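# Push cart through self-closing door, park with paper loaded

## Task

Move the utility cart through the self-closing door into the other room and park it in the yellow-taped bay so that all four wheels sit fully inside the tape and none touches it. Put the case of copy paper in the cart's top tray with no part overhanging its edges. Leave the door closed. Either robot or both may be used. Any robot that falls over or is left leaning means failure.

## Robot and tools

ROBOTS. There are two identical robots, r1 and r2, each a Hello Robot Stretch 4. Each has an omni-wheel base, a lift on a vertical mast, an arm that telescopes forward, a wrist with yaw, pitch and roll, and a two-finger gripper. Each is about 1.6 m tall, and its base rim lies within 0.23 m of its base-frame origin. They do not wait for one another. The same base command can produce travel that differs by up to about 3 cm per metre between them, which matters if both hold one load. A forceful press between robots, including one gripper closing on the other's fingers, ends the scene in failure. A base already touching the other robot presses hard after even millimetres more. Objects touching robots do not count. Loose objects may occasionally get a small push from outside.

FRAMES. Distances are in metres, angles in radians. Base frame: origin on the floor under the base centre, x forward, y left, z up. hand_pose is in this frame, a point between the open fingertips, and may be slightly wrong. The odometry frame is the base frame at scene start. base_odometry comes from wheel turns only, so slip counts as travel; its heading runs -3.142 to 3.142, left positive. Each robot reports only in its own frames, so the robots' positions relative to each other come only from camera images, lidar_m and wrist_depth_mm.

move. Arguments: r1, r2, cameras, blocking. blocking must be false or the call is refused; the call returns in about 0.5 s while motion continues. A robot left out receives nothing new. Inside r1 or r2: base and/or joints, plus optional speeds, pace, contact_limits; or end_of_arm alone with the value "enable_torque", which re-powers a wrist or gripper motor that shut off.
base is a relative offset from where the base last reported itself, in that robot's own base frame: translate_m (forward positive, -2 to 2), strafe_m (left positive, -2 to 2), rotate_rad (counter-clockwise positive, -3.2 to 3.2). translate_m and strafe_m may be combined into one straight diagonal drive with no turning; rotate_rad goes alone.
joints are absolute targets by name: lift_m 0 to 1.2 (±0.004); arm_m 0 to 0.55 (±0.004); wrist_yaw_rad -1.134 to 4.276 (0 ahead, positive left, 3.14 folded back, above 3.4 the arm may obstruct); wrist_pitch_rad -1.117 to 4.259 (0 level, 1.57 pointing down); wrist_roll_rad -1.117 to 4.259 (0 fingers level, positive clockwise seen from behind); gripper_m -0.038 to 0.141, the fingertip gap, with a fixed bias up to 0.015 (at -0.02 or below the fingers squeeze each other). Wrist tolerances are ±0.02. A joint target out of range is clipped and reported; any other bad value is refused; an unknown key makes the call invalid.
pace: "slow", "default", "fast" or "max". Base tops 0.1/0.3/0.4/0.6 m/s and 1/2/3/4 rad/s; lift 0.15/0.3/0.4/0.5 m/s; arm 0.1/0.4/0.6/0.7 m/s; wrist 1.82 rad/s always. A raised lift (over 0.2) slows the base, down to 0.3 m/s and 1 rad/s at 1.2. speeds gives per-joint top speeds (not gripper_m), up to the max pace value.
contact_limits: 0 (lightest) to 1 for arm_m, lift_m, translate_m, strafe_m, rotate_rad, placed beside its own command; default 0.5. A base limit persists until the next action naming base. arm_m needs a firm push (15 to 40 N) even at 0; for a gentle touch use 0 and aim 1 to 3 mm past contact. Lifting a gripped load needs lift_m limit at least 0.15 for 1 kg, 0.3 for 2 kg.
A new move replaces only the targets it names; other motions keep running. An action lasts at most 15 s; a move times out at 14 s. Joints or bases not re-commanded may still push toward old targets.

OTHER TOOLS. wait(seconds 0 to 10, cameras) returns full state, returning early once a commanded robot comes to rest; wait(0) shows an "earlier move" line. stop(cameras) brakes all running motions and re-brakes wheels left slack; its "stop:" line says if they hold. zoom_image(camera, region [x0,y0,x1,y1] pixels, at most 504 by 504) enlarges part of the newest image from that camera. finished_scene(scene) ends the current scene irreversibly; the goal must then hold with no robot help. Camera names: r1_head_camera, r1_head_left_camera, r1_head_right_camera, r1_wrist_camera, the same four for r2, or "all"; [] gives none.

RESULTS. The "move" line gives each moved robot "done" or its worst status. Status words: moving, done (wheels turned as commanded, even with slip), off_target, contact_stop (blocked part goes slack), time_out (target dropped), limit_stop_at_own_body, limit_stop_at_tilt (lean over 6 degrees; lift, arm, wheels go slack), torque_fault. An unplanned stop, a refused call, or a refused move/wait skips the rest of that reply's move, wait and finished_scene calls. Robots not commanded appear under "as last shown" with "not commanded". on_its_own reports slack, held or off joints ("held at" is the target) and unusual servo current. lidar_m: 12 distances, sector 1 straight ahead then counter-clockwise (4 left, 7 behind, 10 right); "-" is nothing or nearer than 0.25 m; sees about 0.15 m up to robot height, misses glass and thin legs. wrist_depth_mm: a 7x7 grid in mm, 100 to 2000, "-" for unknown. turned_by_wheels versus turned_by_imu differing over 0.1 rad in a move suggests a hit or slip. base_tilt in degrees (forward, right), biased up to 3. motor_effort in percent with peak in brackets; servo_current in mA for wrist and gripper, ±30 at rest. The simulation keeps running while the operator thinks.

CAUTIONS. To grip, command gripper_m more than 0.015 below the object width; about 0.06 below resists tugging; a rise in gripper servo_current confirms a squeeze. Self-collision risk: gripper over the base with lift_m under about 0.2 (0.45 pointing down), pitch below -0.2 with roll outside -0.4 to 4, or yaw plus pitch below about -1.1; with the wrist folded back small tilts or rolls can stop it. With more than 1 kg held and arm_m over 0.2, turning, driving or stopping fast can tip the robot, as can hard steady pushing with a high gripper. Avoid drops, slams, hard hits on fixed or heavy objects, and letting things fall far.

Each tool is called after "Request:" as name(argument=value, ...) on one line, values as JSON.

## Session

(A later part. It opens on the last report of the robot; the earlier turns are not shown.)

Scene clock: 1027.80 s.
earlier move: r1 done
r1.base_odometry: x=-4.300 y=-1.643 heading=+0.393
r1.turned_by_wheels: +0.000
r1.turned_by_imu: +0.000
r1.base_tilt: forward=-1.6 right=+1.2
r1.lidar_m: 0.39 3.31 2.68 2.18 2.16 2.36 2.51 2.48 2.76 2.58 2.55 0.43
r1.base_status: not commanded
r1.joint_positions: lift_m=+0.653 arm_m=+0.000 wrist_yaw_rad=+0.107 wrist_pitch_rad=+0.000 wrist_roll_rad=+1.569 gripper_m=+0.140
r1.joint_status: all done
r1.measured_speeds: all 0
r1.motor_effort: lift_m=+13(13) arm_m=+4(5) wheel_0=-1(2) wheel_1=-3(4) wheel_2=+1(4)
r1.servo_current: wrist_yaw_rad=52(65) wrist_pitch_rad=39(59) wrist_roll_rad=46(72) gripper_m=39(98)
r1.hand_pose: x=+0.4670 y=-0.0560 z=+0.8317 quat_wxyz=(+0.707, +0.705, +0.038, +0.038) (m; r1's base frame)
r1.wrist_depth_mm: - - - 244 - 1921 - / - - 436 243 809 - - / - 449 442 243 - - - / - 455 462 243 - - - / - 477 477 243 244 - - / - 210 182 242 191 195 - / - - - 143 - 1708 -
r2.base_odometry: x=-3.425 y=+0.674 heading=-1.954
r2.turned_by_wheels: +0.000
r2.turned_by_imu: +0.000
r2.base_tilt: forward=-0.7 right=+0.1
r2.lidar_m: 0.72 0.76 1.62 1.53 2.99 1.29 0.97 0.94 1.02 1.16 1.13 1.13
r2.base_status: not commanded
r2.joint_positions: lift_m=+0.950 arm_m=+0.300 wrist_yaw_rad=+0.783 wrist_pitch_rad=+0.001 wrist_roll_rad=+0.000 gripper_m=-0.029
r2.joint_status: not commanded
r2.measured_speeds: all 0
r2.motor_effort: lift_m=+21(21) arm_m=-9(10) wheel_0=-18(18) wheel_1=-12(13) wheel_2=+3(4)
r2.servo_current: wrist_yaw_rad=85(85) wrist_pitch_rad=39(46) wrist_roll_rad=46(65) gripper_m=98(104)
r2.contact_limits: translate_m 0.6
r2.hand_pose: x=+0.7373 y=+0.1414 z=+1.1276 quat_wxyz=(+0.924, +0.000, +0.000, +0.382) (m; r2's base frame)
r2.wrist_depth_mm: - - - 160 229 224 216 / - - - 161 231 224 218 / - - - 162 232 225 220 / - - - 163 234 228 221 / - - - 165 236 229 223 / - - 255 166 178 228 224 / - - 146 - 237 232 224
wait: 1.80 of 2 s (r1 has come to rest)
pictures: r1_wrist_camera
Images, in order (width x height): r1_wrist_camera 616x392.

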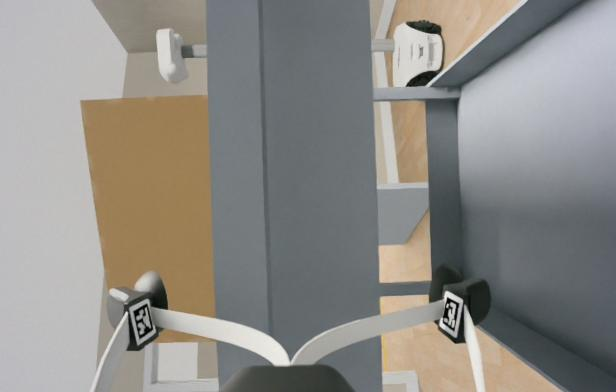

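Request:
move(blocking=false, r1={"base":{"translate_m":0.067,"strafe_m":0.007},"pace":"slow","contact_limits":{"translate_m":0.1}}, cameras=[])

Request:
wait(seconds=2.5, cameras=[])

Request:
move(blocking=false, r1={"joints":{"gripper_m":0.0}}, cameras=[])

Request:
wait(seconds=2, cameras=["r1_wrist_camera"])

Scene clock: 1033.23 s.
move: r1 moving
r1.base_odometry: x=-4.290 y=-1.637 heading=+0.393
r1.turned_by_wheels: +0.000
r1.turned_by_imu: +0.000
r1.base_tilt: forward=-1.6 right=+1.3
r1.lidar_m: 0.39 3.31 2.65 2.18 2.15 2.35 2.53 2.50 2.80 2.57 2.54 0.43
r1.base_status: translate_m moving; strafe_m moving
r1.joint_positions: lift_m=+0.653 arm_m=+0.000 wrist_yaw_rad=+0.107 wrist_pitch_rad=+0.000 wrist_roll_rad=+1.569 gripper_m=+0.140
r1.joint_status: not commanded
r1.measured_speeds: translate_m=+0.049 strafe_m=+0.005 rotate_rad=+0.000 lift_m=+0.000 arm_m=+0.000 wrist_yaw_rad=+0.000 wrist_pitch_rad=+0.000 wrist_roll_rad=+0.000
r1.motor_effort: lift_m=+13(13) arm_m=+4(4) wheel_0=+4(5) wheel_1=+4(6) wheel_2=-7(7)
r1.servo_current: wrist_yaw_rad=46(65) wrist_pitch_rad=46(52) wrist_roll_rad=46(59) gripper_m=46(46)
r1.contact_limits: translate_m 0.1
r1.hand_pose: x=+0.4670 y=-0.0560 z=+0.8317 quat_wxyz=(+0.707, +0.705, +0.038, +0.038) (m; r1's base frame)
r1.wrist_depth_mm: - - - 233 - 1921 - / - - 427 233 - - - / - 439 436 233 232 - - / - 449 445 232 233 - - / - 466 459 234 232 - - / - 208 176 232 209 196 - / - - - 144 - 1808 -
r2: as last shown
r2.turned_by_imu: +0.001
r2.base_tilt: forward=-0.6 right=+0.1
r2.lidar_m: 0.69 0.76 1.60 1.55 2.99 1.29 0.97 0.93 1.03 1.15 1.14 1.11
r2.motor_effort: lift_m=+21(21) arm_m=-9(9) wheel_0=-18(18) wheel_1=-12(12) wheel_2=+3(3)
r2.servo_current: wrist_yaw_rad=65(85) wrist_pitch_rad=46(46) wrist_roll_rad=52(52) gripper_m=104(104)
r2.contact_limits: translate_m 0.6
r2.wrist_depth_mm: - - - 160 230 224 217 / - - - 161 230 224 218 / - - - 163 233 226 220 / - - - 163 234 228 221 / - - - 165 236 229 222 / - - 256 166 178 227 223 / - - 146 - 237 233 224
pictures: none
No camera images: "cameras" was empty.

Scene clock: 1034.67 s.
earlier move: r1 done
r1.base_odometry: x=-4.241 y=-1.611 heading=+0.393
r1.turned_by_wheels: +0.000
r1.turned_by_imu: +0.000
r1.base_tilt: forward=-1.6 right=+1.3
r1.lidar_m: 0.40 0.42 2.69 2.20 2.17 2.38 2.56 2.57 2.82 2.55 2.54 0.42
r1.base_status: done
r1.joint_positions: lift_m=+0.653 arm_m=+0.000 wrist_yaw_rad=+0.107 wrist_pitch_rad=-0.001 wrist_roll_rad=+1.569 gripper_m=+0.140
r1.joint_status: not commanded
r1.measured_speeds: all 0
r1.motor_effort: lift_m=+13(13) arm_m=+4(4) wheel_0=+2(7) wheel_1=+3(7) wheel_2=-2(9)
r1.servo_current: wrist_yaw_rad=39(65) wrist_pitch_rad=52(52) wrist_roll_rad=52(65) gripper_m=46(46)
r1.contact_limits: translate_m 0.1
r1.hand_pose: x=+0.4670 y=-0.0560 z=+0.8320 quat_wxyz=(+0.707, +0.705, +0.037, +0.038) (m; r1's base frame)
r1.wrist_depth_mm: - - - 220 220 1808 - / - - 413 223 222 - - / - 427 418 224 225 - - / - 445 442 228 228 - - / - 466 462 229 229 - - / - 201 179 231 209 194 - / - - - 143 - 1708 -
r2.base_odometry: x=-3.425 y=+0.674 heading=-1.954
r2.turned_by_wheels: +0.000
r2.turned_by_imu: +0.000
r2.base_tilt: forward=-0.6 right=+0.1
r2.lidar_m: 0.69 0.75 1.57 1.52 2.98 1.30 0.98 0.95 1.01 1.15 1.13 1.13
r2.base_status: not commanded
r2.joint_positions: lift_m=+0.950 arm_m=+0.300 wrist_yaw_rad=+0.783 wrist_pitch_rad=+0.001 wrist_roll_rad=+0.000 gripper_m=-0.029
r2.joint_status: not commanded
r2.measured_speeds: all 0
r2.motor_effort: lift_m=+21(21) arm_m=-9(9) wheel_0=-17(18) wheel_1=-12(12) wheel_2=+3(4)
r2.servo_current: wrist_yaw_rad=78(85) wrist_pitch_rad=46(46) wrist_roll_rad=39(65) gripper_m=98(111)
r2.contact_limits: translate_m 0.6
r2.hand_pose: x=+0.7373 y=+0.1414 z=+1.1276 quat_wxyz=(+0.924, +0.000, +0.000, +0.382) (m; r2's base frame)
r2.wrist_depth_mm: - - - 160 230 223 216 / - - - 161 233 224 218 / - - - 163 232 226 220 / - - - 163 233 227 222 / - - - 164 235 228 223 / - - 255 165 178 228 224 / - - 146 - 238 232 224
wait: 1.43 of 2.5 s (r1 has come to rest)
pictures: none
No camera images: "cameras" was empty.

Scene clock: 1035.17 s.
move: r1 moving
r1.base_odometry: x=-4.241 y=-1.611 heading=+0.393
r1.turned_by_wheels: +0.000
r1.turned_by_imu: +0.000
r1.base_tilt: forward=-1.6 right=+1.3
r1.lidar_m: 0.40 0.41 2.70 2.20 2.19 2.37 2.57 2.57 2.83 2.57 2.54 0.43
r1.base_status: not commanded
r1.joint_positions: lift_m=+0.653 arm_m=+0.000 wrist_yaw_rad=+0.107 wrist_pitch_rad=-0.001 wrist_roll_rad=+1.569 gripper_m=+0.129
r1.joint_status: gripper_m moving
r1.measured_speeds: all 0
r1.motor_effort: lift_m=+13(13) arm_m=+4(4) wheel_0=+3(3) wheel_1=+3(3) wheel_2=-2(2)
r1.servo_current: wrist_yaw_rad=46(65) wrist_pitch_rad=39(46) wrist_roll_rad=52(59) gripper_m=85(85)
r1.contact_limits: translate_m 0.1
r1.hand_pose: x=+0.4670 y=-0.0560 z=+0.8320 quat_wxyz=(+0.707, +0.705, +0.037, +0.038) (m; r1's base frame)
r1.wrist_depth_mm: - - - 220 220 1808 - / - - 415 222 224 - - / - 427 418 224 225 - - / - 445 442 228 228 - - / - 462 462 229 230 - - / - 210 180 231 211 195 - / - - - 141 - 1708 -
r2: as last shown
r2.lidar_m: 0.70 0.79 1.53 1.50 2.97 1.28 0.98 0.95 1.03 1.17 1.12 1.14
r2.motor_effort: lift_m=+21(21) arm_m=-9(9) wheel_0=-17(18) wheel_1=-12(12) wheel_2=+3(3)
r2.servo_current: wrist_yaw_rad=72(78) wrist_pitch_rad=39(46) wrist_roll_rad=39(65) gripper_m=98(104)
r2.contact_limits: translate_m 0.6
r2.wrist_depth_mm: - - - 160 230 223 217 / - - - 161 230 225 218 / - - - 163 232 227 221 / - - - 163 233 227 222 / - - - 164 236 228 224 / - - 254 165 178 229 224 / - - 146 - 237 233 224
pictures: none
No camera images: "cameras" was empty.

Scene clock: 1036.97 s.
earlier move: r1 done
r1.base_odometry: x=-4.241 y=-1.611 heading=+0.393
r1.turned_by_wheels: +0.000
r1.turned_by_imu: +0.000
r1.base_tilt: forward=-1.6 right=+1.3
r1.lidar_m: 0.39 0.42 2.69 2.20 2.16 2.37 2.58 2.55 2.83 2.55 2.53 0.43
r1.base_status: not commanded
r1.joint_positions: lift_m=+0.653 arm_m=+0.000 wrist_yaw_rad=+0.107 wrist_pitch_rad=+0.004 wrist_roll_rad=+1.569 gripper_m=+0.001
r1.joint_status: all done
r1.measured_speeds: all 0
r1.motor_effort: lift_m=+13(13) arm_m=+4(4) wheel_0=+3(3) wheel_1=+3(3) wheel_2=-2(2)
r1.servo_current: wrist_yaw_rad=59(65) wrist_pitch_rad=39(46) wrist_roll_rad=46(72) gripper_m=111(293)
r1.contact_limits: translate_m 0.1
r1.hand_pose: x=+0.4670 y=-0.0560 z=+0.8306 quat_wxyz=(+0.707, +0.705, +0.039, +0.037) (m; r1's base frame)
r1.wrist_depth_mm: - - - 220 - 1756 - / - - 415 222 223 - - / - 424 421 224 226 - - / - 442 436 227 229 - - / - 466 169 230 231 - - / - 480 171 233 185 - - / - 161 180 234 182 1430 -
r2.base_odometry: x=-3.425 y=+0.674 heading=-1.954
r2.turned_by_wheels: +0.000
r2.turned_by_imu: +0.000
r2.base_tilt: forward=-0.6 right=+0.1
r2.lidar_m: 0.68 0.77 1.54 1.51 2.97 1.28 0.95 0.94 1.04 1.17 1.14 1.13
r2.base_status: not commanded
r2.joint_positions: lift_m=+0.950 arm_m=+0.300 wrist_yaw_rad=+0.783 wrist_pitch_rad=+0.001 wrist_roll_rad=+0.000 gripper_m=-0.029
r2.joint_status: not commanded
r2.measured_speeds: all 0
r2.motor_effort: lift_m=+21(21) arm_m=-9(9) wheel_0=-17(18) wheel_1=-12(13) wheel_2=+3(4)
r2.servo_current: wrist_yaw_rad=78(91) wrist_pitch_rad=39(46) wrist_roll_rad=52(65) gripper_m=98(111)
r2.contact_limits: translate_m 0.6
r2.hand_pose: x=+0.7373 y=+0.1414 z=+1.1276 quat_wxyz=(+0.924, +0.000, +0.000, +0.382) (m; r2's base frame)
r2.wrist_depth_mm: - - - 160 231 224 216 / - - - 161 230 224 219 / - - - 162 232 226 221 / - - - 163 234 228 222 / - - - 165 235 229 224 / - - 254 166 178 227 223 / - - 146 - 238 232 225
wait: 1.80 of 2 s (r1 has come to rest)
pictures: r1_wrist_camera
Images, in order (width x height): r1_wrist_camera 616x392.

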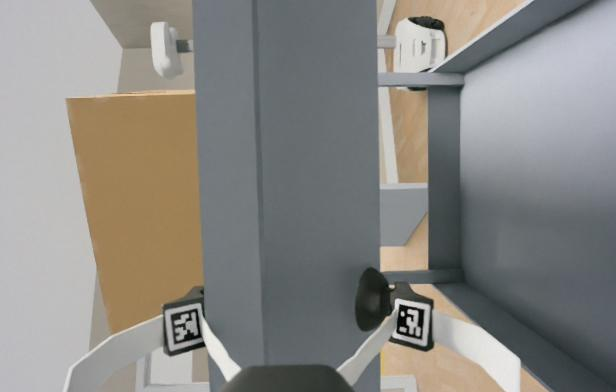

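Request:
move(blocking=false, r1={"joints":{"gripper_m":0.14}}, cameras=[])

Request:
wait(seconds=2, cameras=[])

Request:
move(blocking=false, r1={"base":{"translate_m":-0.08,"strafe_m":0.0}}, cameras=[])

Request:
wait(seconds=2, cameras=[])

Request:
move(blocking=false, r1={"base":{"translate_m":0.0,"strafe_m":-0.055}}, cameras=[])

Request:
wait(seconds=2, cameras=["r1_wrist_camera","r1_head_camera"])

Scene clock: 1060.07 s.
move: r1 moving
r1.base_odometry: x=-4.241 y=-1.611 heading=+0.393
r1.turned_by_wheels: +0.000
r1.turned_by_imu: -0.001
r1.base_tilt: forward=-1.6 right=+1.3
r1.lidar_m: 0.39 0.41 2.71 2.20 2.17 2.37 2.59 2.55 2.85 2.56 2.52 0.44
r1.base_status: not commanded
r1.joint_positions: lift_m=+0.653 arm_m=+0.000 wrist_yaw_rad=+0.107 wrist_pitch_rad=+0.004 wrist_roll_rad=+1.569 gripper_m=+0.020
r1.joint_status: gripper_m moving
r1.measured_speeds: all 0
r1.motor_effort: lift_m=+13(13) arm_m=+4(4) wheel_0=+2(3) wheel_1=+3(3) wheel_2=-2(2)
r1.servo_current: wrist_yaw_rad=59(59) wrist_pitch_rad=39(46) wrist_roll_rad=46(65) gripper_m=39(91)
r1.contact_limits: translate_m 0.1
r1.hand_pose: x=+0.4670 y=-0.0560 z=+0.8306 quat_wxyz=(+0.707, +0.705, +0.039, +0.037) (m; r1's base frame)
r1.wrist_depth_mm: - - - 222 224 1808 - / - - 418 225 227 - - / - 427 421 228 229 - - / - 445 442 231 232 - - / - 466 459 233 234 - - / - 488 174 236 187 - - / - 153 - 238 - 1499 -
r2: as last shown
r2.turned_by_imu: +0.003
r2.base_tilt: forward=-0.7 right=+0.1
r2.lidar_m: 0.70 0.77 1.54 1.53 2.98 1.29 0.98 0.94 1.02 1.15 1.14 1.12
r2.motor_effort: lift_m=+21(21) arm_m=-9(9) wheel_0=-17(18) wheel_1=-12(12) wheel_2=+3(3)
r2.servo_current: wrist_yaw_rad=72(78) wrist_pitch_rad=46(46) wrist_roll_rad=39(52) gripper_m=104(104)
r2.contact_limits: translate_m 0.6
r2.wrist_depth_mm: - - - 160 229 223 217 / - - - 161 231 224 218 / - - - 162 232 226 220 / - - - 163 234 228 223 / - - - 165 236 228 223 / - - 256 166 178 228 223 / - - 146 - 237 232 225
pictures: none
No camera images: "cameras" was empty.

Scene clock: 1061.87 s.
earlier move: r1 done
r1.base_odometry: x=-4.241 y=-1.611 heading=+0.393
r1.turned_by_wheels: +0.000
r1.turned_by_imu: +0.000
r1.base_tilt: forward=-1.6 right=+1.3
r1.lidar_m: 0.42 0.42 2.71 2.20 2.16 2.36 2.58 2.54 2.83 2.55 2.54 0.44
r1.base_status: not commanded
r1.joint_positions: lift_m=+0.653 arm_m=+0.000 wrist_yaw_rad=+0.107 wrist_pitch_rad=+0.002 wrist_roll_rad=+1.569 gripper_m=+0.140
r1.joint_status: all done
r1.measured_speeds: all 0
r1.motor_effort: lift_m=+13(13) arm_m=+4(4) wheel_0=+2(3) wheel_1=+3(3) wheel_2=-2(2)
r1.servo_current: wrist_yaw_rad=46(65) wrist_pitch_rad=39(52) wrist_roll_rad=46(72) gripper_m=46(98)
r1.contact_limits: translate_m 0.1
r1.hand_pose: x=+0.4670 y=-0.0560 z=+0.8310 quat_wxyz=(+0.707, +0.705, +0.039, +0.037) (m; r1's base frame)
r1.wrist_depth_mm: - - - 227 - 1921 - / - - 424 230 233 - - / - 433 427 234 - - - / - 455 452 237 - - - / - 480 473 242 243 - - / - 210 182 246 211 195 - / - - - 142 - 1756 -
r2.base_odometry: x=-3.425 y=+0.674 heading=-1.954
r2.turned_by_wheels: +0.000
r2.turned_by_imu: +0.000
r2.base_tilt: forward=-0.5 right=+0.1
r2.lidar_m: 0.72 0.75 1.54 1.46 2.99 1.31 0.97 0.95 1.02 1.17 1.15 1.12
r2.base_status: not commanded
r2.joint_positions: lift_m=+0.950 arm_m=+0.300 wrist_yaw_rad=+0.783 wrist_pitch_rad=+0.001 wrist_roll_rad=+0.000 gripper_m=-0.029
r2.joint_status: not commanded
r2.measured_speeds: all 0
r2.motor_effort: lift_m=+21(21) arm_m=-9(9) wheel_0=-18(18) wheel_1=-12(13) wheel_2=+3(4)
r2.servo_current: wrist_yaw_rad=72(85) wrist_pitch_rad=33(46) wrist_roll_rad=46(59) gripper_m=98(111)
r2.contact_limits: translate_m 0.6
r2.hand_pose: x=+0.7373 y=+0.1414 z=+1.1276 quat_wxyz=(+0.924, +0.000, +0.000, +0.382) (m; r2's base frame)
r2.wrist_depth_mm: - - - 160 230 224 217 / - - - 161 231 225 219 / - - - 162 232 226 220 / - - - 163 234 229 221 / - - - 165 235 228 223 / - - 256 165 178 228 224 / - - 146 - 237 233 224
wait: 1.80 of 2 s (r1 has come to rest)
pictures: none
No camera images: "cameras" was empty.

Scene clock: 1062.37 s.
move: r1 moving
r1.base_odometry: x=-4.270 y=-1.623 heading=+0.393
r1.turned_by_wheels: +0.000
r1.turned_by_imu: +0.000
r1.base_tilt: forward=-1.6 right=+1.3
r1.lidar_m: 0.44 0.47 2.68 2.19 2.15 2.37 2.55 2.54 2.81 2.57 2.54 0.46
r1.base_status: translate_m moving; strafe_m moving
r1.joint_positions: lift_m=+0.653 arm_m=+0.000 wrist_yaw_rad=+0.107 wrist_pitch_rad=+0.002 wrist_roll_rad=+1.569 gripper_m=+0.140
r1.joint_status: not commanded
r1.measured_speeds: translate_m=-0.120 strafe_m=+0.000 rotate_rad=-0.002 lift_m=+0.000 arm_m=+0.000 wrist_yaw_rad=+0.000 wrist_pitch_rad=+0.000 wrist_roll_rad=+0.000
r1.motor_effort: lift_m=+13(13) arm_m=+4(4) wheel_0=-7(8) wheel_1=-5(8) wheel_2=+8(9)
r1.servo_current: wrist_yaw_rad=39(65) wrist_pitch_rad=46(46) wrist_roll_rad=52(72) gripper_m=39(46)
r1.hand_pose: x=+0.4670 y=-0.0560 z=+0.8310 quat_wxyz=(+0.707, +0.705, +0.039, +0.037) (m; r1's base frame)
r1.wrist_depth_mm: - - - 252 - 1921 - / - - 452 256 - - - / - 459 455 260 - - - / - 488 480 264 - - - / - 517 512 - - - - / - 210 211 212 210 194 - / - - - 143 - 1756 -
r2: as last shown
r2.base_tilt: forward=-0.6 right=+0.1
r2.lidar_m: 0.69 0.74 1.53 1.50 3.01 1.30 0.99 0.93 1.02 1.17 1.13 1.09
r2.motor_effort: lift_m=+21(21) arm_m=-9(9) wheel_0=-18(18) wheel_1=-12(12) wheel_2=+3(3)
r2.servo_current: wrist_yaw_rad=72(85) wrist_pitch_rad=39(46) wrist_roll_rad=39(52) gripper_m=98(111)
r2.contact_limits: translate_m 0.6
r2.wrist_depth_mm: - - - 160 230 223 217 / - - - 161 231 224 218 / - - - 162 233 225 221 / - - - 163 234 228 221 / - - - 164 235 229 223 / - - 256 165 178 229 224 / - - 146 - 237 233 225
pictures: none
No camera images: "cameras" was empty.

Scene clock: 1063.30 s.
earlier move: r1 done
r1.base_odometry: x=-4.315 y=-1.642 heading=+0.393
r1.turned_by_wheels: +0.000
r1.turned_by_imu: +0.000
r1.base_tilt: forward=-1.6 right=+1.3
r1.lidar_m: 0.48 3.34 2.67 2.17 2.14 2.35 2.50 2.47 2.77 2.59 2.57 0.49
r1.base_status: done
r1.joint_positions: lift_m=+0.653 arm_m=+0.000 wrist_yaw_rad=+0.107 wrist_pitch_rad=+0.002 wrist_roll_rad=+1.569 gripper_m=+0.140
r1.joint_status: not commanded
r1.measured_speeds: all 0
r1.motor_effort: lift_m=+13(13) arm_m=+4(4) wheel_0=-3(8) wheel_1=-1(8) wheel_2=+0(10)
r1.servo_current: wrist_yaw_rad=39(65) wrist_pitch_rad=52(52) wrist_roll_rad=52(72) gripper_m=46(46)
r1.hand_pose: x=+0.4670 y=-0.0560 z=+0.8310 quat_wxyz=(+0.707, +0.705, +0.039, +0.037) (m; r1's base frame)
r1.wrist_depth_mm: - - - 303 - 1921 - / - - - 307 - - - / - 512 512 310 - - - / - 539 539 257 - - - / - - 564 322 - - - / - 210 585 266 329 194 - / - - - 142 - 1756 -
r2.base_odometry: x=-3.425 y=+0.674 heading=-1.954
r2.turned_by_wheels: +0.000
r2.turned_by_imu: +0.000
r2.base_tilt: forward=-0.6 right=+0.0
r2.lidar_m: 0.70 0.75 1.54 1.48 2.97 1.31 0.97 0.94 1.02 1.16 1.14 1.11
r2.base_status: not commanded
r2.joint_positions: lift_m=+0.950 arm_m=+0.300 wrist_yaw_rad=+0.783 wrist_pitch_rad=+0.001 wrist_roll_rad=+0.000 gripper_m=-0.029
r2.joint_status: not commanded
r2.measured_speeds: all 0
r2.motor_effort: lift_m=+21(21) arm_m=-9(10) wheel_0=-17(18) wheel_1=-12(12) wheel_2=+3(4)
r2.servo_current: wrist_yaw_rad=59(85) wrist_pitch_rad=39(46) wrist_roll_rad=39(52) gripper_m=98(111)
r2.contact_limits: translate_m 0.6
r2.hand_pose: x=+0.7373 y=+0.1414 z=+1.1276 quat_wxyz=(+0.924, +0.000, +0.000, +0.382) (m; r2's base frame)
r2.wrist_depth_mm: - - - 160 231 223 217 / - - - 161 231 224 219 / - - - 163 232 226 220 / - - - 163 233 228 220 / - - - 164 235 229 223 / - - 256 165 178 228 224 / - - 146 - 237 233 225
wait: 0.93 of 2 s (r1 has come to rest)
pictures: none
No camera images: "cameras" was empty.

Scene clock: 1063.80 s.
move: r1 moving
r1.base_odometry: x=-4.302 y=-1.674 heading=+0.393
r1.turned_by_wheels: +0.000
r1.turned_by_imu: +0.000
r1.base_tilt: forward=-1.6 right=+1.3
r1.lidar_m: 0.47 0.54 2.68 2.19 2.15 2.37 2.47 2.48 2.75 2.54 2.50 0.50
r1.base_status: translate_m moving; strafe_m moving
r1.joint_positions: lift_m=+0.653 arm_m=+0.000 wrist_yaw_rad=+0.107 wrist_pitch_rad=+0.002 wrist_roll_rad=+1.569 gripper_m=+0.140
r1.joint_status: not commanded
r1.measured_speeds: translate_m=+0.000 strafe_m=-0.119 rotate_rad=-0.002 lift_m=+0.000 arm_m=+0.000 wrist_yaw_rad=+0.000 wrist_pitch_rad=+0.000 wrist_roll_rad=+0.000
r1.motor_effort: lift_m=+13(13) arm_m=+4(4) wheel_0=+5(9) wheel_1=-7(10) wheel_2=+0(1)
r1.servo_current: wrist_yaw_rad=65(65) wrist_pitch_rad=39(46) wrist_roll_rad=65(65) gripper_m=46(46)
r1.hand_pose: x=+0.4670 y=-0.0560 z=+0.8310 quat_wxyz=(+0.707, +0.705, +0.039, +0.037) (m; r1's base frame)
r1.wrist_depth_mm: - - - 297 - 1756 - / - - - 303 - - - / - 512 512 306 - - - / - 535 535 314 - - - / - - 559 320 - - - / - 210 574 265 327 194 - / - - - 142 - 1921 -
r2: as last shown
r2.base_tilt: forward=-0.6 right=+0.2
r2.lidar_m: 0.70 0.80 1.55 1.51 2.99 1.32 0.98 0.95 1.05 1.16 1.14 1.12
r2.motor_effort: lift_m=+21(21) arm_m=-9(9) wheel_0=-17(18) wheel_1=-12(12) wheel_2=+3(3)
r2.servo_current: wrist_yaw_rad=78(85) wrist_pitch_rad=46(46) wrist_roll_rad=46(59) gripper_m=104(104)
r2.contact_limits: translate_m 0.6
r2.wrist_depth_mm: - - - 160 230 223 217 / - - - 161 231 224 218 / - - - 162 233 226 220 / - - - 163 234 227 222 / - - - 164 235 229 223 / - - 255 166 178 227 224 / - - 146 - 237 233 225
pictures: none
No camera images: "cameras" was empty.

Scene clock: 1064.47 s.
earlier move: r1 done
r1.base_odometry: x=-4.294 y=-1.693 heading=+0.393
r1.turned_by_wheels: +0.000
r1.turned_by_imu: +0.000
r1.base_tilt: forward=-1.6 right=+1.3
r1.lidar_m: 0.47 0.50 2.73 2.19 2.18 2.40 2.49 2.46 2.72 2.51 2.52 0.51
r1.base_status: done
r1.joint_positions: lift_m=+0.653 arm_m=+0.000 wrist_yaw_rad=+0.107 wrist_pitch_rad=+0.002 wrist_roll_rad=+1.569 gripper_m=+0.140
r1.joint_status: not commanded
r1.measured_speeds: all 0
r1.motor_effort: lift_m=+13(13) arm_m=+4(4) wheel_0=+2(9) wheel_1=+0(10) wheel_2=+1(1)
r1.servo_current: wrist_yaw_rad=39(78) wrist_pitch_rad=46(46) wrist_roll_rad=52(65) gripper_m=46(46)
r1.hand_pose: x=+0.4670 y=-0.0560 z=+0.8310 quat_wxyz=(+0.707, +0.705, +0.039, +0.037) (m; r1's base frame)
r1.wrist_depth_mm: - - - 303 309 312 - / - - - 306 - 1808 - / - - 517 310 - - - / - 525 521 257 - - - / - 554 544 319 - - - / - 211 569 265 327 195 - / - - - 142 - 1921 -
r2.base_odometry: x=-3.425 y=+0.674 heading=-1.954
r2.turned_by_wheels: +0.000
r2.turned_by_imu: +0.000
r2.base_tilt: forward=-0.6 right=+0.1
r2.lidar_m: 0.71 0.77 1.53 1.49 2.99 1.30 0.98 0.95 1.01 1.18 1.13 1.10
r2.base_status: not commanded
r2.joint_positions: lift_m=+0.950 arm_m=+0.300 wrist_yaw_rad=+0.783 wrist_pitch_rad=+0.001 wrist_roll_rad=+0.000 gripper_m=-0.029
r2.joint_status: not commanded
r2.measured_speeds: all 0
r2.motor_effort: lift_m=+21(21) arm_m=-9(9) wheel_0=-17(18) wheel_1=-12(13) wheel_2=+3(4)
r2.servo_current: wrist_yaw_rad=72(85) wrist_pitch_rad=33(46) wrist_roll_rad=39(59) gripper_m=104(104)
r2.contact_limits: translate_m 0.6
r2.hand_pose: x=+0.7373 y=+0.1414 z=+1.1276 quat_wxyz=(+0.924, +0.000, +0.000, +0.382) (m; r2's base frame)
r2.wrist_depth_mm: - - - 160 230 223 217 / - - - 161 231 225 219 / - - - 162 231 227 220 / - - - 163 233 227 221 / - - - 164 235 229 224 / - - 255 166 178 228 223 / - - 146 - 236 233 224
wait: 0.67 of 2 s (r1 has come to rest)
pictures: r1_head_camera, r1_wrist_camera
Images, in order (width x height): r1_head_camera 420x560, r1_wrist_camera 616x392.

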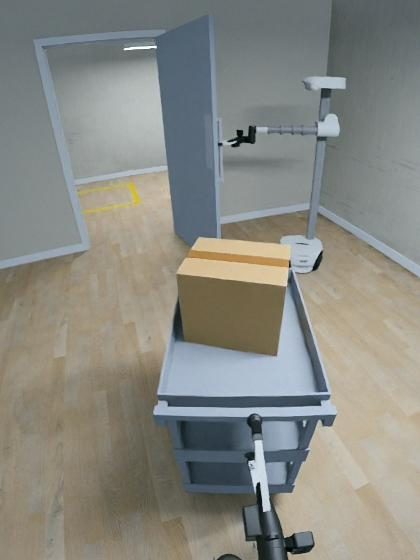

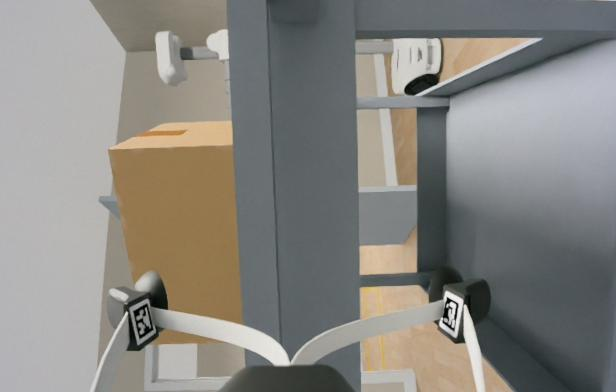

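Request:
zoom_image(camera="r1_head_camera", region=[140, 330, 360, 500])

Request:
zoom_image(camera="r1_wrist_camera", region=[200, 0, 500, 392])

Scaled by 2.291 from the camera's 420x560 image, which has a finer 600x800 frame.

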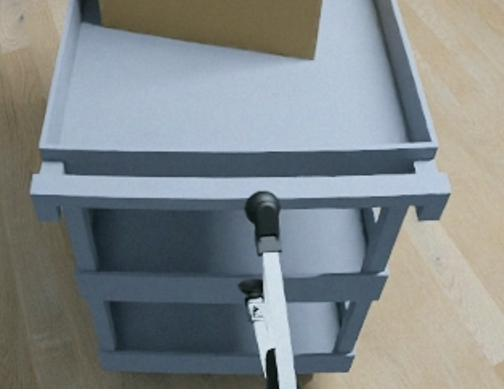

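Scaled by 1.286.

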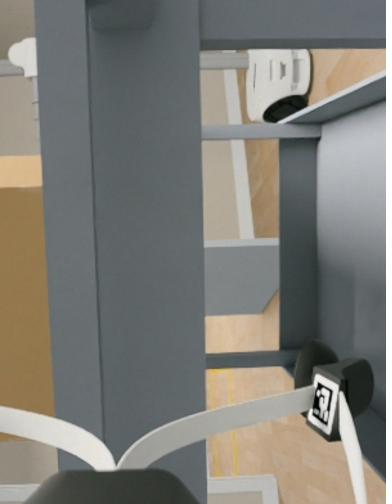

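Request:
move(blocking=false, r1={"base":{"translate_m":-0.057,"strafe_m":0.564}}, cameras=[])

Request:
wait(seconds=4, cameras=[])

Request:
move(blocking=false, r1={"base":{"translate_m":1.667,"strafe_m":0.679},"joints":{"lift_m":1.0,"wrist_pitch_rad":1.57,"wrist_yaw_rad":0.0}}, cameras=[])

Request:
wait(seconds=9, cameras=["r1_head_camera"])

Scene clock: 1150.77 s.
move: r1 moving
r1.base_odometry: x=-4.310 y=-1.662 heading=+0.393
r1.turned_by_wheels: +0.000
r1.turned_by_imu: -0.001
r1.base_tilt: forward=-1.6 right=+1.3
r1.lidar_m: 0.49 0.51 2.69 2.16 2.16 2.39 2.49 2.46 2.74 2.58 2.53 0.51
r1.base_status: translate_m moving; strafe_m moving
r1.joint_positions: lift_m=+0.653 arm_m=+0.000 wrist_yaw_rad=+0.107 wrist_pitch_rad=+0.002 wrist_roll_rad=+1.569 gripper_m=+0.140
r1.joint_status: not commanded
r1.measured_speeds: translate_m=-0.014 strafe_m=+0.131 rotate_rad=+0.007 lift_m=+0.000 arm_m=+0.000 wrist_yaw_rad=+0.000 wrist_pitch_rad=+0.000 wrist_roll_rad=+0.000
r1.motor_effort: lift_m=+13(13) arm_m=+4(4) wheel_0=-11(11) wheel_1=+8(11) wheel_2=+3(4)
r1.servo_current: wrist_yaw_rad=46(52) wrist_pitch_rad=39(52) wrist_roll_rad=20(52) gripper_m=52(52)
r1.hand_pose: x=+0.4670 y=-0.0560 z=+0.8310 quat_wxyz=(+0.707, +0.705, +0.039, +0.037) (m; r1's base frame)
r1.wrist_depth_mm: - - - 306 - 1618 - / - - - 312 - - - / - 517 517 315 - - - / - 535 535 319 - - - / - - 554 324 - - - / - 209 580 268 329 195 - / - - - 142 - 1921 -
r2: as last shown
r2.turned_by_imu: +0.004
r2.lidar_m: 0.69 0.77 1.51 1.49 3.00 1.28 0.97 0.92 1.02 1.19 1.13 1.11
r2.motor_effort: lift_m=+21(21) arm_m=-9(9) wheel_0=-17(18) wheel_1=-12(12) wheel_2=+3(4)
r2.servo_current: wrist_yaw_rad=59(78) wrist_pitch_rad=39(46) wrist_roll_rad=52(59) gripper_m=104(104)
r2.contact_limits: translate_m 0.6
r2.wrist_depth_mm: - - - 160 231 224 217 / - - - 161 231 224 219 / - - - 163 232 226 220 / - - - 163 234 228 222 / - - - 165 235 228 223 / - - 255 166 178 229 224 / - - 146 - 238 233 224
pictures: none
No camera images: "cameras" was empty.

Scene clock: 1153.53 s.
earlier move: r1 done
r1.base_odometry: x=-4.563 y=-1.194 heading=+0.393
r1.turned_by_wheels: +0.000
r1.turned_by_imu: +0.003
r1.base_tilt: forward=-1.6 right=+1.3
r1.lidar_m: 2.57 3.18 2.07 1.64 1.65 1.81 2.61 2.61 2.91 3.10 0.80 0.63
r1.base_status: done
r1.joint_positions: lift_m=+0.653 arm_m=+0.000 wrist_yaw_rad=+0.107 wrist_pitch_rad=+0.002 wrist_roll_rad=+1.569 gripper_m=+0.140
r1.joint_status: not commanded
r1.measured_speeds: all 0
r1.motor_effort: lift_m=+13(13) arm_m=+4(4) wheel_0=-2(13) wheel_1=+1(11) wheel_2=+1(4)
r1.servo_current: wrist_yaw_rad=65(78) wrist_pitch_rad=39(52) wrist_roll_rad=59(65) gripper_m=46(52)
r1.hand_pose: x=+0.4670 y=-0.0560 z=+0.8310 quat_wxyz=(+0.707, +0.705, +0.039, +0.037) (m; r1's base frame)
r1.wrist_depth_mm: - - - 778 - 1430 - / - - - - - 1661 1182 / - - - - - 1661 1205 / - - - - - 1756 1182 / - - - - - 1661 1182 / - 210 - - - 196 1229 / - - - 149 - 1708 1205
r2.base_odometry: x=-3.425 y=+0.674 heading=-1.954
r2.turned_by_wheels: +0.000
r2.turned_by_imu: +0.000
r2.base_tilt: forward=-0.6 right=+0.1
r2.lidar_m: 0.71 0.80 1.54 1.51 2.97 1.30 0.97 0.95 1.01 1.18 1.14 1.09
r2.base_status: not commanded
r2.joint_positions: lift_m=+0.950 arm_m=+0.300 wrist_yaw_rad=+0.783 wrist_pitch_rad=+0.001 wrist_roll_rad=+0.000 gripper_m=-0.029
r2.joint_status: not commanded
r2.measured_speeds: all 0
r2.motor_effort: lift_m=+21(21) arm_m=-9(9) wheel_0=-18(18) wheel_1=-12(13) wheel_2=+3(4)
r2.servo_current: wrist_yaw_rad=72(78) wrist_pitch_rad=39(46) wrist_roll_rad=39(59) gripper_m=98(111)
r2.contact_limits: translate_m 0.6
r2.hand_pose: x=+0.7373 y=+0.1414 z=+1.1276 quat_wxyz=(+0.924, +0.000, +0.000, +0.382) (m; r2's base frame)
r2.wrist_depth_mm: - - - 160 229 222 217 / - - - 161 232 224 218 / - - - 162 232 226 220 / - - - 163 233 228 221 / - - - 165 235 229 223 / - - 255 165 177 229 224 / - - 146 - 237 232 224
wait: 2.77 of 4 s (r1 has come to rest)
pictures: none
No camera images: "cameras" was empty.

Scene clock: 1154.03 s.
move: r1 moving
r1.base_odometry: x=-4.539 y=-1.170 heading=+0.393
r1.turned_by_wheels: +0.000
r1.turned_by_imu: +0.001
r1.base_tilt: forward=-1.6 right=+1.3
r1.lidar_m: 2.52 3.13 2.03 1.68 1.64 1.83 2.66 2.62 2.93 3.11 0.76 0.62
r1.base_status: translate_m moving; strafe_m moving
r1.joint_positions: lift_m=+0.691 arm_m=+0.000 wrist_yaw_rad=+0.003 wrist_pitch_rad=+0.583 wrist_roll_rad=+1.569 gripper_m=+0.140
r1.joint_status: lift_m moving; wrist_yaw_rad moving; wrist_pitch_rad moving
r1.measured_speeds: translate_m=+0.121 strafe_m=+0.049 rotate_rad=+0.003 lift_m=+0.146 arm_m=+0.000 wrist_yaw_rad=+0.000 wrist_pitch_rad=+1.819 wrist_roll_rad=+0.000
r1.motor_effort: lift_m=+26(26) arm_m=+4(4) wheel_0=+5(6) wheel_1=+7(9) wheel_2=-9(10)
r1.servo_current: wrist_yaw_rad=72(72) wrist_pitch_rad=52(72) wrist_roll_rad=52(59) gripper_m=39(46)
r1.hand_pose: x=+0.4119 y=-0.0868 z=+0.7101 quat_wxyz=(+0.678, +0.676, +0.204, -0.202) (m; r1's base frame)
r1.wrist_depth_mm: 597 - - - - 647 741 / - - - 1160 1118 904 750 / - - - 1576 1160 904 750 / - - - 1618 1160 917 750 / - - - 1618 1160 891 778 / - 209 - 1618 1060 196 759 / - - - 149 1078 917 768
r2: as last shown
r2.lidar_m: 0.67 0.81 1.54 1.51 2.99 1.30 0.97 0.95 0.99 1.19 1.15 1.12
r2.motor_effort: lift_m=+21(21) arm_m=-9(9) wheel_0=-17(18) wheel_1=-12(12) wheel_2=+3(3)
r2.servo_current: wrist_yaw_rad=72(85) wrist_pitch_rad=39(46) wrist_roll_rad=39(52) gripper_m=104(104)
r2.contact_limits: translate_m 0.6
r2.wrist_depth_mm: - - - 160 231 223 217 / - - - 161 230 224 219 / - - - 162 232 225 220 / - - - 163 234 228 221 / - - - 164 236 228 223 / - - 254 165 178 228 223 / - - 146 - 238 233 225
pictures: none
No camera images: "cameras" was empty.

Scene clock: 1160.93 s.
earlier move: r1 done
r1.base_odometry: x=-3.283 y=+0.073 heading=+0.393
r1.turned_by_wheels: +0.000
r1.turned_by_imu: +0.005
r1.base_tilt: forward=-1.6 right=+1.3
r1.lidar_m: 1.40 1.38 1.57 1.59 1.58 1.78 2.87 1.50 1.16 3.15 1.44 1.50
r1.base_status: done
r1.joint_positions: lift_m=+1.000 arm_m=+0.000 wrist_yaw_rad=+0.002 wrist_pitch_rad=+1.568 wrist_roll_rad=+1.569 gripper_m=+0.140
r1.joint_status: all done
r1.measured_speeds: all 0
r1.motor_effort: lift_m=+24(28) arm_m=+3(4) wheel_0=+1(7) wheel_1=+1(11) wheel_2=+1(10)
r1.servo_current: wrist_yaw_rad=65(85) wrist_pitch_rad=39(78) wrist_roll_rad=59(72) gripper_m=39(52)
r1.hand_pose: x=+0.1719 y=-0.0874 z=+0.8894 quat_wxyz=(+0.502, +0.500, +0.500, -0.498) (m; r1's base frame)
r1.wrist_depth_mm: 1098 1118 1138 1098 1098 1098 1098 / 1098 1118 1098 1098 1098 1118 1098 / 1098 1118 1098 1098 1098 1118 1098 / 1098 1098 1098 1118 891 1098 1138 / 1098 1098 1118 904 917 1098 1118 / 1118 209 1118 1098 891 197 1118 / 1098 1098 1118 143 1098 1118 1098
r2.base_odometry: x=-3.425 y=+0.674 heading=-1.954
r2.turned_by_wheels: +0.000
r2.turned_by_imu: +0.001
r2.base_tilt: forward=-0.6 right=+0.1
r2.lidar_m: 0.68 0.79 1.53 1.50 2.98 1.30 0.96 0.93 1.04 1.17 1.14 1.12
r2.base_status: not commanded
r2.joint_positions: lift_m=+0.950 arm_m=+0.300 wrist_yaw_rad=+0.783 wrist_pitch_rad=+0.001 wrist_roll_rad=+0.000 gripper_m=-0.029
r2.joint_status: not commanded
r2.measured_speeds: all 0
r2.motor_effort: lift_m=+21(21) arm_m=-9(9) wheel_0=-18(18) wheel_1=-12(13) wheel_2=+3(4)
r2.servo_current: wrist_yaw_rad=72(91) wrist_pitch_rad=46(52) wrist_roll_rad=33(65) gripper_m=98(104)
r2.contact_limits: translate_m 0.6
r2.hand_pose: x=+0.7373 y=+0.1414 z=+1.1276 quat_wxyz=(+0.924, +0.000, +0.000, +0.382) (m; r2's base frame)
r2.wrist_depth_mm: - - - 160 230 224 217 / - - - 161 229 224 218 / - - - 162 233 227 220 / - - - 163 233 228 222 / - - - 165 235 229 223 / - - 254 166 178 229 224 / - - 146 - 237 233 225
wait: 6.90 of 9 s (r1 has come to rest)
pictures: r1_head_camera
Images, in order (width x height): r1_head_camera 420x560.

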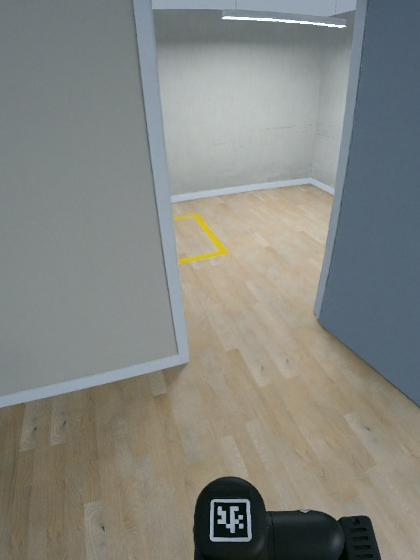

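Request:
move(blocking=false, r1={"base":{"rotate_rad":-2.755}}, cameras=[])

Request:
wait(seconds=5, cameras=["r1_head_camera"])

Scene clock: 1179.20 s.
move: r1 moving
r1.base_odometry: x=-3.283 y=+0.073 heading=+0.191
r1.turned_by_wheels: -0.203
r1.turned_by_imu: -0.204
r1.base_tilt: forward=-1.6 right=+1.3
r1.lidar_m: 1.74 1.38 1.46 1.66 1.58 1.65 2.25 4.38 1.17 1.13 1.87 1.45
r1.base_status: rotate_rad moving
r1.joint_positions: lift_m=+1.000 arm_m=+0.000 wrist_yaw_rad=+0.002 wrist_pitch_rad=+1.568 wrist_roll_rad=+1.569 gripper_m=+0.140
r1.joint_status: not commanded
r1.measured_speeds: translate_m=+0.000 strafe_m=+0.000 rotate_rad=-0.781 lift_m=+0.000 arm_m=+0.000 wrist_yaw_rad=+0.000 wrist_pitch_rad=+0.000 wrist_roll_rad=+0.000
r1.motor_effort: lift_m=+24(24) arm_m=+4(4) wheel_0=+7(7) wheel_1=+6(10) wheel_2=+7(7)
r1.servo_current: wrist_yaw_rad=72(72) wrist_pitch_rad=46(46) wrist_roll_rad=33(65) gripper_m=39(46)
r1.hand_pose: x=+0.1719 y=-0.0874 z=+0.8894 quat_wxyz=(+0.502, +0.500, +0.500, -0.498) (m; r1's base frame)
r1.wrist_depth_mm: 1098 1118 1098 1098 1098 1118 1098 / 1098 1118 1098 1078 1098 1118 1118 / 1098 1098 1098 1118 1118 1118 1138 / 1098 1098 1098 1078 904 1098 1118 / 1098 1098 1118 904 891 1098 1098 / 1098 210 1098 1118 891 196 1118 / 1078 1098 1078 144 1138 1098 1098
r2: as last shown
r2.lidar_m: 0.69 0.78 1.52 1.48 3.00 1.29 0.97 0.94 1.03 1.17 1.12 1.12
r2.motor_effort: lift_m=+21(21) arm_m=-9(9) wheel_0=-17(18) wheel_1=-12(12) wheel_2=+3(4)
r2.servo_current: wrist_yaw_rad=72(85) wrist_pitch_rad=39(46) wrist_roll_rad=39(46) gripper_m=104(104)
r2.contact_limits: translate_m 0.6
r2.wrist_depth_mm: - - - 160 230 223 217 / - - - 161 231 225 219 / - - - 162 232 225 220 / - - - 163 234 228 222 / - - - 165 235 228 223 / - - 255 166 178 228 224 / - - 146 - 238 231 224
pictures: none
No camera images: "cameras" was empty.

Scene clock: 1181.70 s.
earlier move: r1 done
r1.base_odometry: x=-3.283 y=+0.072 heading=-2.361
r1.turned_by_wheels: -2.552
r1.turned_by_imu: -2.566
r1.base_tilt: forward=-1.6 right=+1.3
r1.lidar_m: 4.37 1.14 1.15 1.47 1.44 1.84 1.39 1.50 1.64 1.58 1.67 2.41
r1.base_status: done
r1.joint_positions: lift_m=+1.000 arm_m=+0.000 wrist_yaw_rad=+0.002 wrist_pitch_rad=+1.568 wrist_roll_rad=+1.569 gripper_m=+0.140
r1.joint_status: not commanded
r1.measured_speeds: all 0
r1.motor_effort: lift_m=+24(24) arm_m=+0(4) wheel_0=+4(9) wheel_1=+1(10) wheel_2=+1(8)
r1.servo_current: wrist_yaw_rad=39(72) wrist_pitch_rad=52(52) wrist_roll_rad=46(65) gripper_m=46(52)
r1.hand_pose: x=+0.1719 y=-0.0874 z=+0.8894 quat_wxyz=(+0.502, +0.500, +0.500, -0.498) (m; r1's base frame)
r1.wrist_depth_mm: 1098 1118 1098 1118 1098 1098 1118 / 1118 1098 1098 1118 1118 1118 1138 / 1098 1098 1098 1118 1118 1098 1118 / 1098 1078 1098 1118 891 1118 1078 / 1098 1098 1118 878 878 931 370 / 1098 210 1098 1118 891 196 1118 / 1118 1098 1118 144 1118 1098 1118
r2.base_odometry: x=-3.425 y=+0.674 heading=-1.954
r2.turned_by_wheels: +0.000
r2.turned_by_imu: +0.000
r2.base_tilt: forward=-0.6 right=+0.1
r2.lidar_m: 0.69 0.75 1.52 1.50 3.00 1.26 0.97 0.95 1.02 1.16 1.13 1.13
r2.base_status: not commanded
r2.joint_positions: lift_m=+0.950 arm_m=+0.300 wrist_yaw_rad=+0.783 wrist_pitch_rad=+0.001 wrist_roll_rad=+0.000 gripper_m=-0.029
r2.joint_status: not commanded
r2.measured_speeds: all 0
r2.motor_effort: lift_m=+21(21) arm_m=-9(9) wheel_0=-17(18) wheel_1=-12(12) wheel_2=+3(4)
r2.servo_current: wrist_yaw_rad=72(85) wrist_pitch_rad=39(46) wrist_roll_rad=52(59) gripper_m=98(111)
r2.contact_limits: translate_m 0.6
r2.hand_pose: x=+0.7373 y=+0.1414 z=+1.1276 quat_wxyz=(+0.924, +0.000, +0.000, +0.382) (m; r2's base frame)
r2.wrist_depth_mm: - - - 160 230 224 217 / - - - 161 231 224 219 / - - - 163 232 226 220 / - - - 163 233 228 221 / - - - 165 235 228 223 / - - 255 166 178 229 224 / - - 146 - 238 233 224
wait: 2.50 of 5 s (r1 has come to rest)
pictures: r1_head_camera
Images, in order (width x height): r1_head_camera 420x560.

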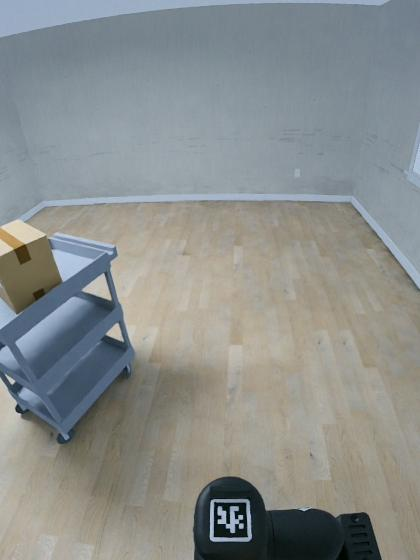

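Request:
move(blocking=false, r1={"base":{"translate_m":0.22,"strafe_m":1.05}}, cameras=[])

Request:
wait(seconds=6, cameras=["r1_head_camera","r1_wrist_camera"])

Scene clock: 1195.23 s.
move: r1 moving
r1.base_odometry: x=-3.265 y=+0.045 heading=-2.362
r1.turned_by_wheels: +0.000
r1.turned_by_imu: -0.001
r1.base_tilt: forward=-1.5 right=+1.3
r1.lidar_m: 4.34 1.11 1.14 1.44 1.44 1.82 1.40 1.49 1.69 1.62 1.75 2.48
r1.base_status: translate_m moving; strafe_m moving
r1.joint_positions: lift_m=+1.000 arm_m=+0.000 wrist_yaw_rad=+0.002 wrist_pitch_rad=+1.568 wrist_roll_rad=+1.569 gripper_m=+0.140
r1.joint_status: not commanded
r1.measured_speeds: translate_m=+0.027 strafe_m=+0.124 rotate_rad=+0.001 lift_m=+0.000 arm_m=+0.000 wrist_yaw_rad=+0.000 wrist_pitch_rad=+0.000 wrist_roll_rad=+0.000
r1.motor_effort: lift_m=+24(24) arm_m=-4(4) wheel_0=-10(10) wheel_1=+8(9) wheel_2=-3(4)
r1.servo_current: wrist_yaw_rad=59(72) wrist_pitch_rad=46(46) wrist_roll_rad=52(59) gripper_m=39(52)
r1.hand_pose: x=+0.1719 y=-0.0874 z=+0.8894 quat_wxyz=(+0.502, +0.500, +0.500, -0.498) (m; r1's base frame)
r1.wrist_depth_mm: 1098 1118 1118 1098 1118 1098 1078 / 1098 1078 1060 1098 1098 1118 1098 / 1118 1098 1098 1098 1098 1098 1118 / 1118 1098 1098 1098 891 1118 1118 / 1098 1098 1098 891 891 917 373 / 1118 211 1098 1118 904 196 1118 / 1118 1098 1078 144 1098 1098 1098
r2: as last shown
r2.turned_by_imu: +0.001
r2.lidar_m: 0.70 0.76 1.53 1.50 2.99 1.29 0.98 0.95 1.02 1.19 1.13 1.12
r2.motor_effort: lift_m=+21(21) arm_m=-9(9) wheel_0=-17(18) wheel_1=-12(12) wheel_2=+3(3)
r2.servo_current: wrist_yaw_rad=72(78) wrist_pitch_rad=39(52) wrist_roll_rad=46(59) gripper_m=98(104)
r2.contact_limits: translate_m 0.6
r2.wrist_depth_mm: - - - 160 229 223 217 / - - - 161 231 225 218 / - - - 162 233 225 220 / - - - 163 232 229 222 / - - - 164 236 229 224 / - - 255 165 178 228 224 / - - 146 - 237 232 225
pictures: none
No camera images: "cameras" was empty.

Scene clock: 1199.73 s.
earlier move: r1 done
r1.base_odometry: x=-2.701 y=-0.829 heading=-2.361
r1.turned_by_wheels: +0.000
r1.turned_by_imu: +0.007
r1.base_tilt: forward=-1.6 right=+1.3
r1.lidar_m: 0.62 2.77 2.10 1.01 0.84 0.65 1.28 1.76 2.43 2.67 2.77 0.60
r1.base_status: done
r1.joint_positions: lift_m=+1.000 arm_m=+0.000 wrist_yaw_rad=+0.002 wrist_pitch_rad=+1.568 wrist_roll_rad=+1.569 gripper_m=+0.140
r1.joint_status: not commanded
r1.measured_speeds: all 0
r1.motor_effort: lift_m=+23(24) arm_m=-3(4) wheel_0=-2(11) wheel_1=+0(11) wheel_2=-1(5)
r1.servo_current: wrist_yaw_rad=59(72) wrist_pitch_rad=46(52) wrist_roll_rad=59(72) gripper_m=46(52)
r1.hand_pose: x=+0.1719 y=-0.0874 z=+0.8895 quat_wxyz=(+0.502, +0.500, +0.500, -0.498) (m; r1's base frame)
r1.wrist_depth_mm: 1118 1098 1118 1098 1118 1118 1118 / 1098 1098 1118 1118 1118 1118 1118 / - 1098 1098 1078 1098 1098 1118 / - 1098 1118 1098 891 1098 1098 / - 1098 1118 891 878 917 373 / 946 210 1098 1118 891 197 1118 / 1118 1098 1098 144 1098 1098 1098
r2.base_odometry: x=-3.425 y=+0.674 heading=-1.954
r2.turned_by_wheels: +0.000
r2.turned_by_imu: +0.001
r2.base_tilt: forward=-0.6 right=+0.1
r2.lidar_m: 0.69 0.77 1.00 1.50 2.99 1.30 0.97 0.95 1.00 1.17 1.14 1.08
r2.base_status: not commanded
r2.joint_positions: lift_m=+0.950 arm_m=+0.300 wrist_yaw_rad=+0.783 wrist_pitch_rad=+0.001 wrist_roll_rad=+0.000 gripper_m=-0.029
r2.joint_status: not commanded
r2.measured_speeds: all 0
r2.motor_effort: lift_m=+21(21) arm_m=-9(10) wheel_0=-17(18) wheel_1=-13(13) wheel_2=+3(4)
r2.servo_current: wrist_yaw_rad=72(85) wrist_pitch_rad=33(52) wrist_roll_rad=46(65) gripper_m=104(104)
r2.contact_limits: translate_m 0.6
r2.hand_pose: x=+0.7373 y=+0.1414 z=+1.1276 quat_wxyz=(+0.924, +0.000, +0.000, +0.382) (m; r2's base frame)
r2.wrist_depth_mm: - - 249 160 229 224 218 / - - - 161 231 225 219 / - 759 842 163 232 226 220 / - - - 163 234 227 222 / - - - 164 235 229 223 / - - 255 165 178 228 224 / - - 146 - 239 233 224
wait: 4.50 of 6 s (r1 has come to rest)
pictures: r1_head_camera, r1_wrist_camera
Images, in order (width x height): r1_head_camera 420x560, r1_wrist_camera 616x392.

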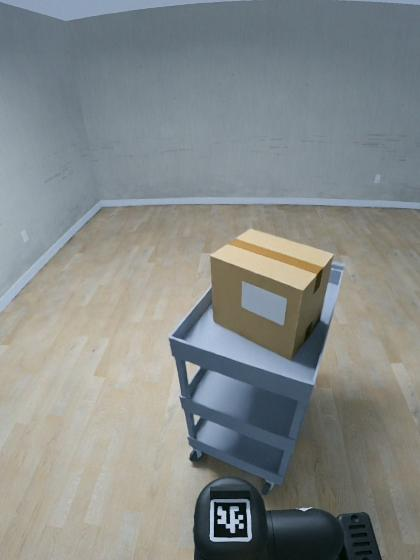

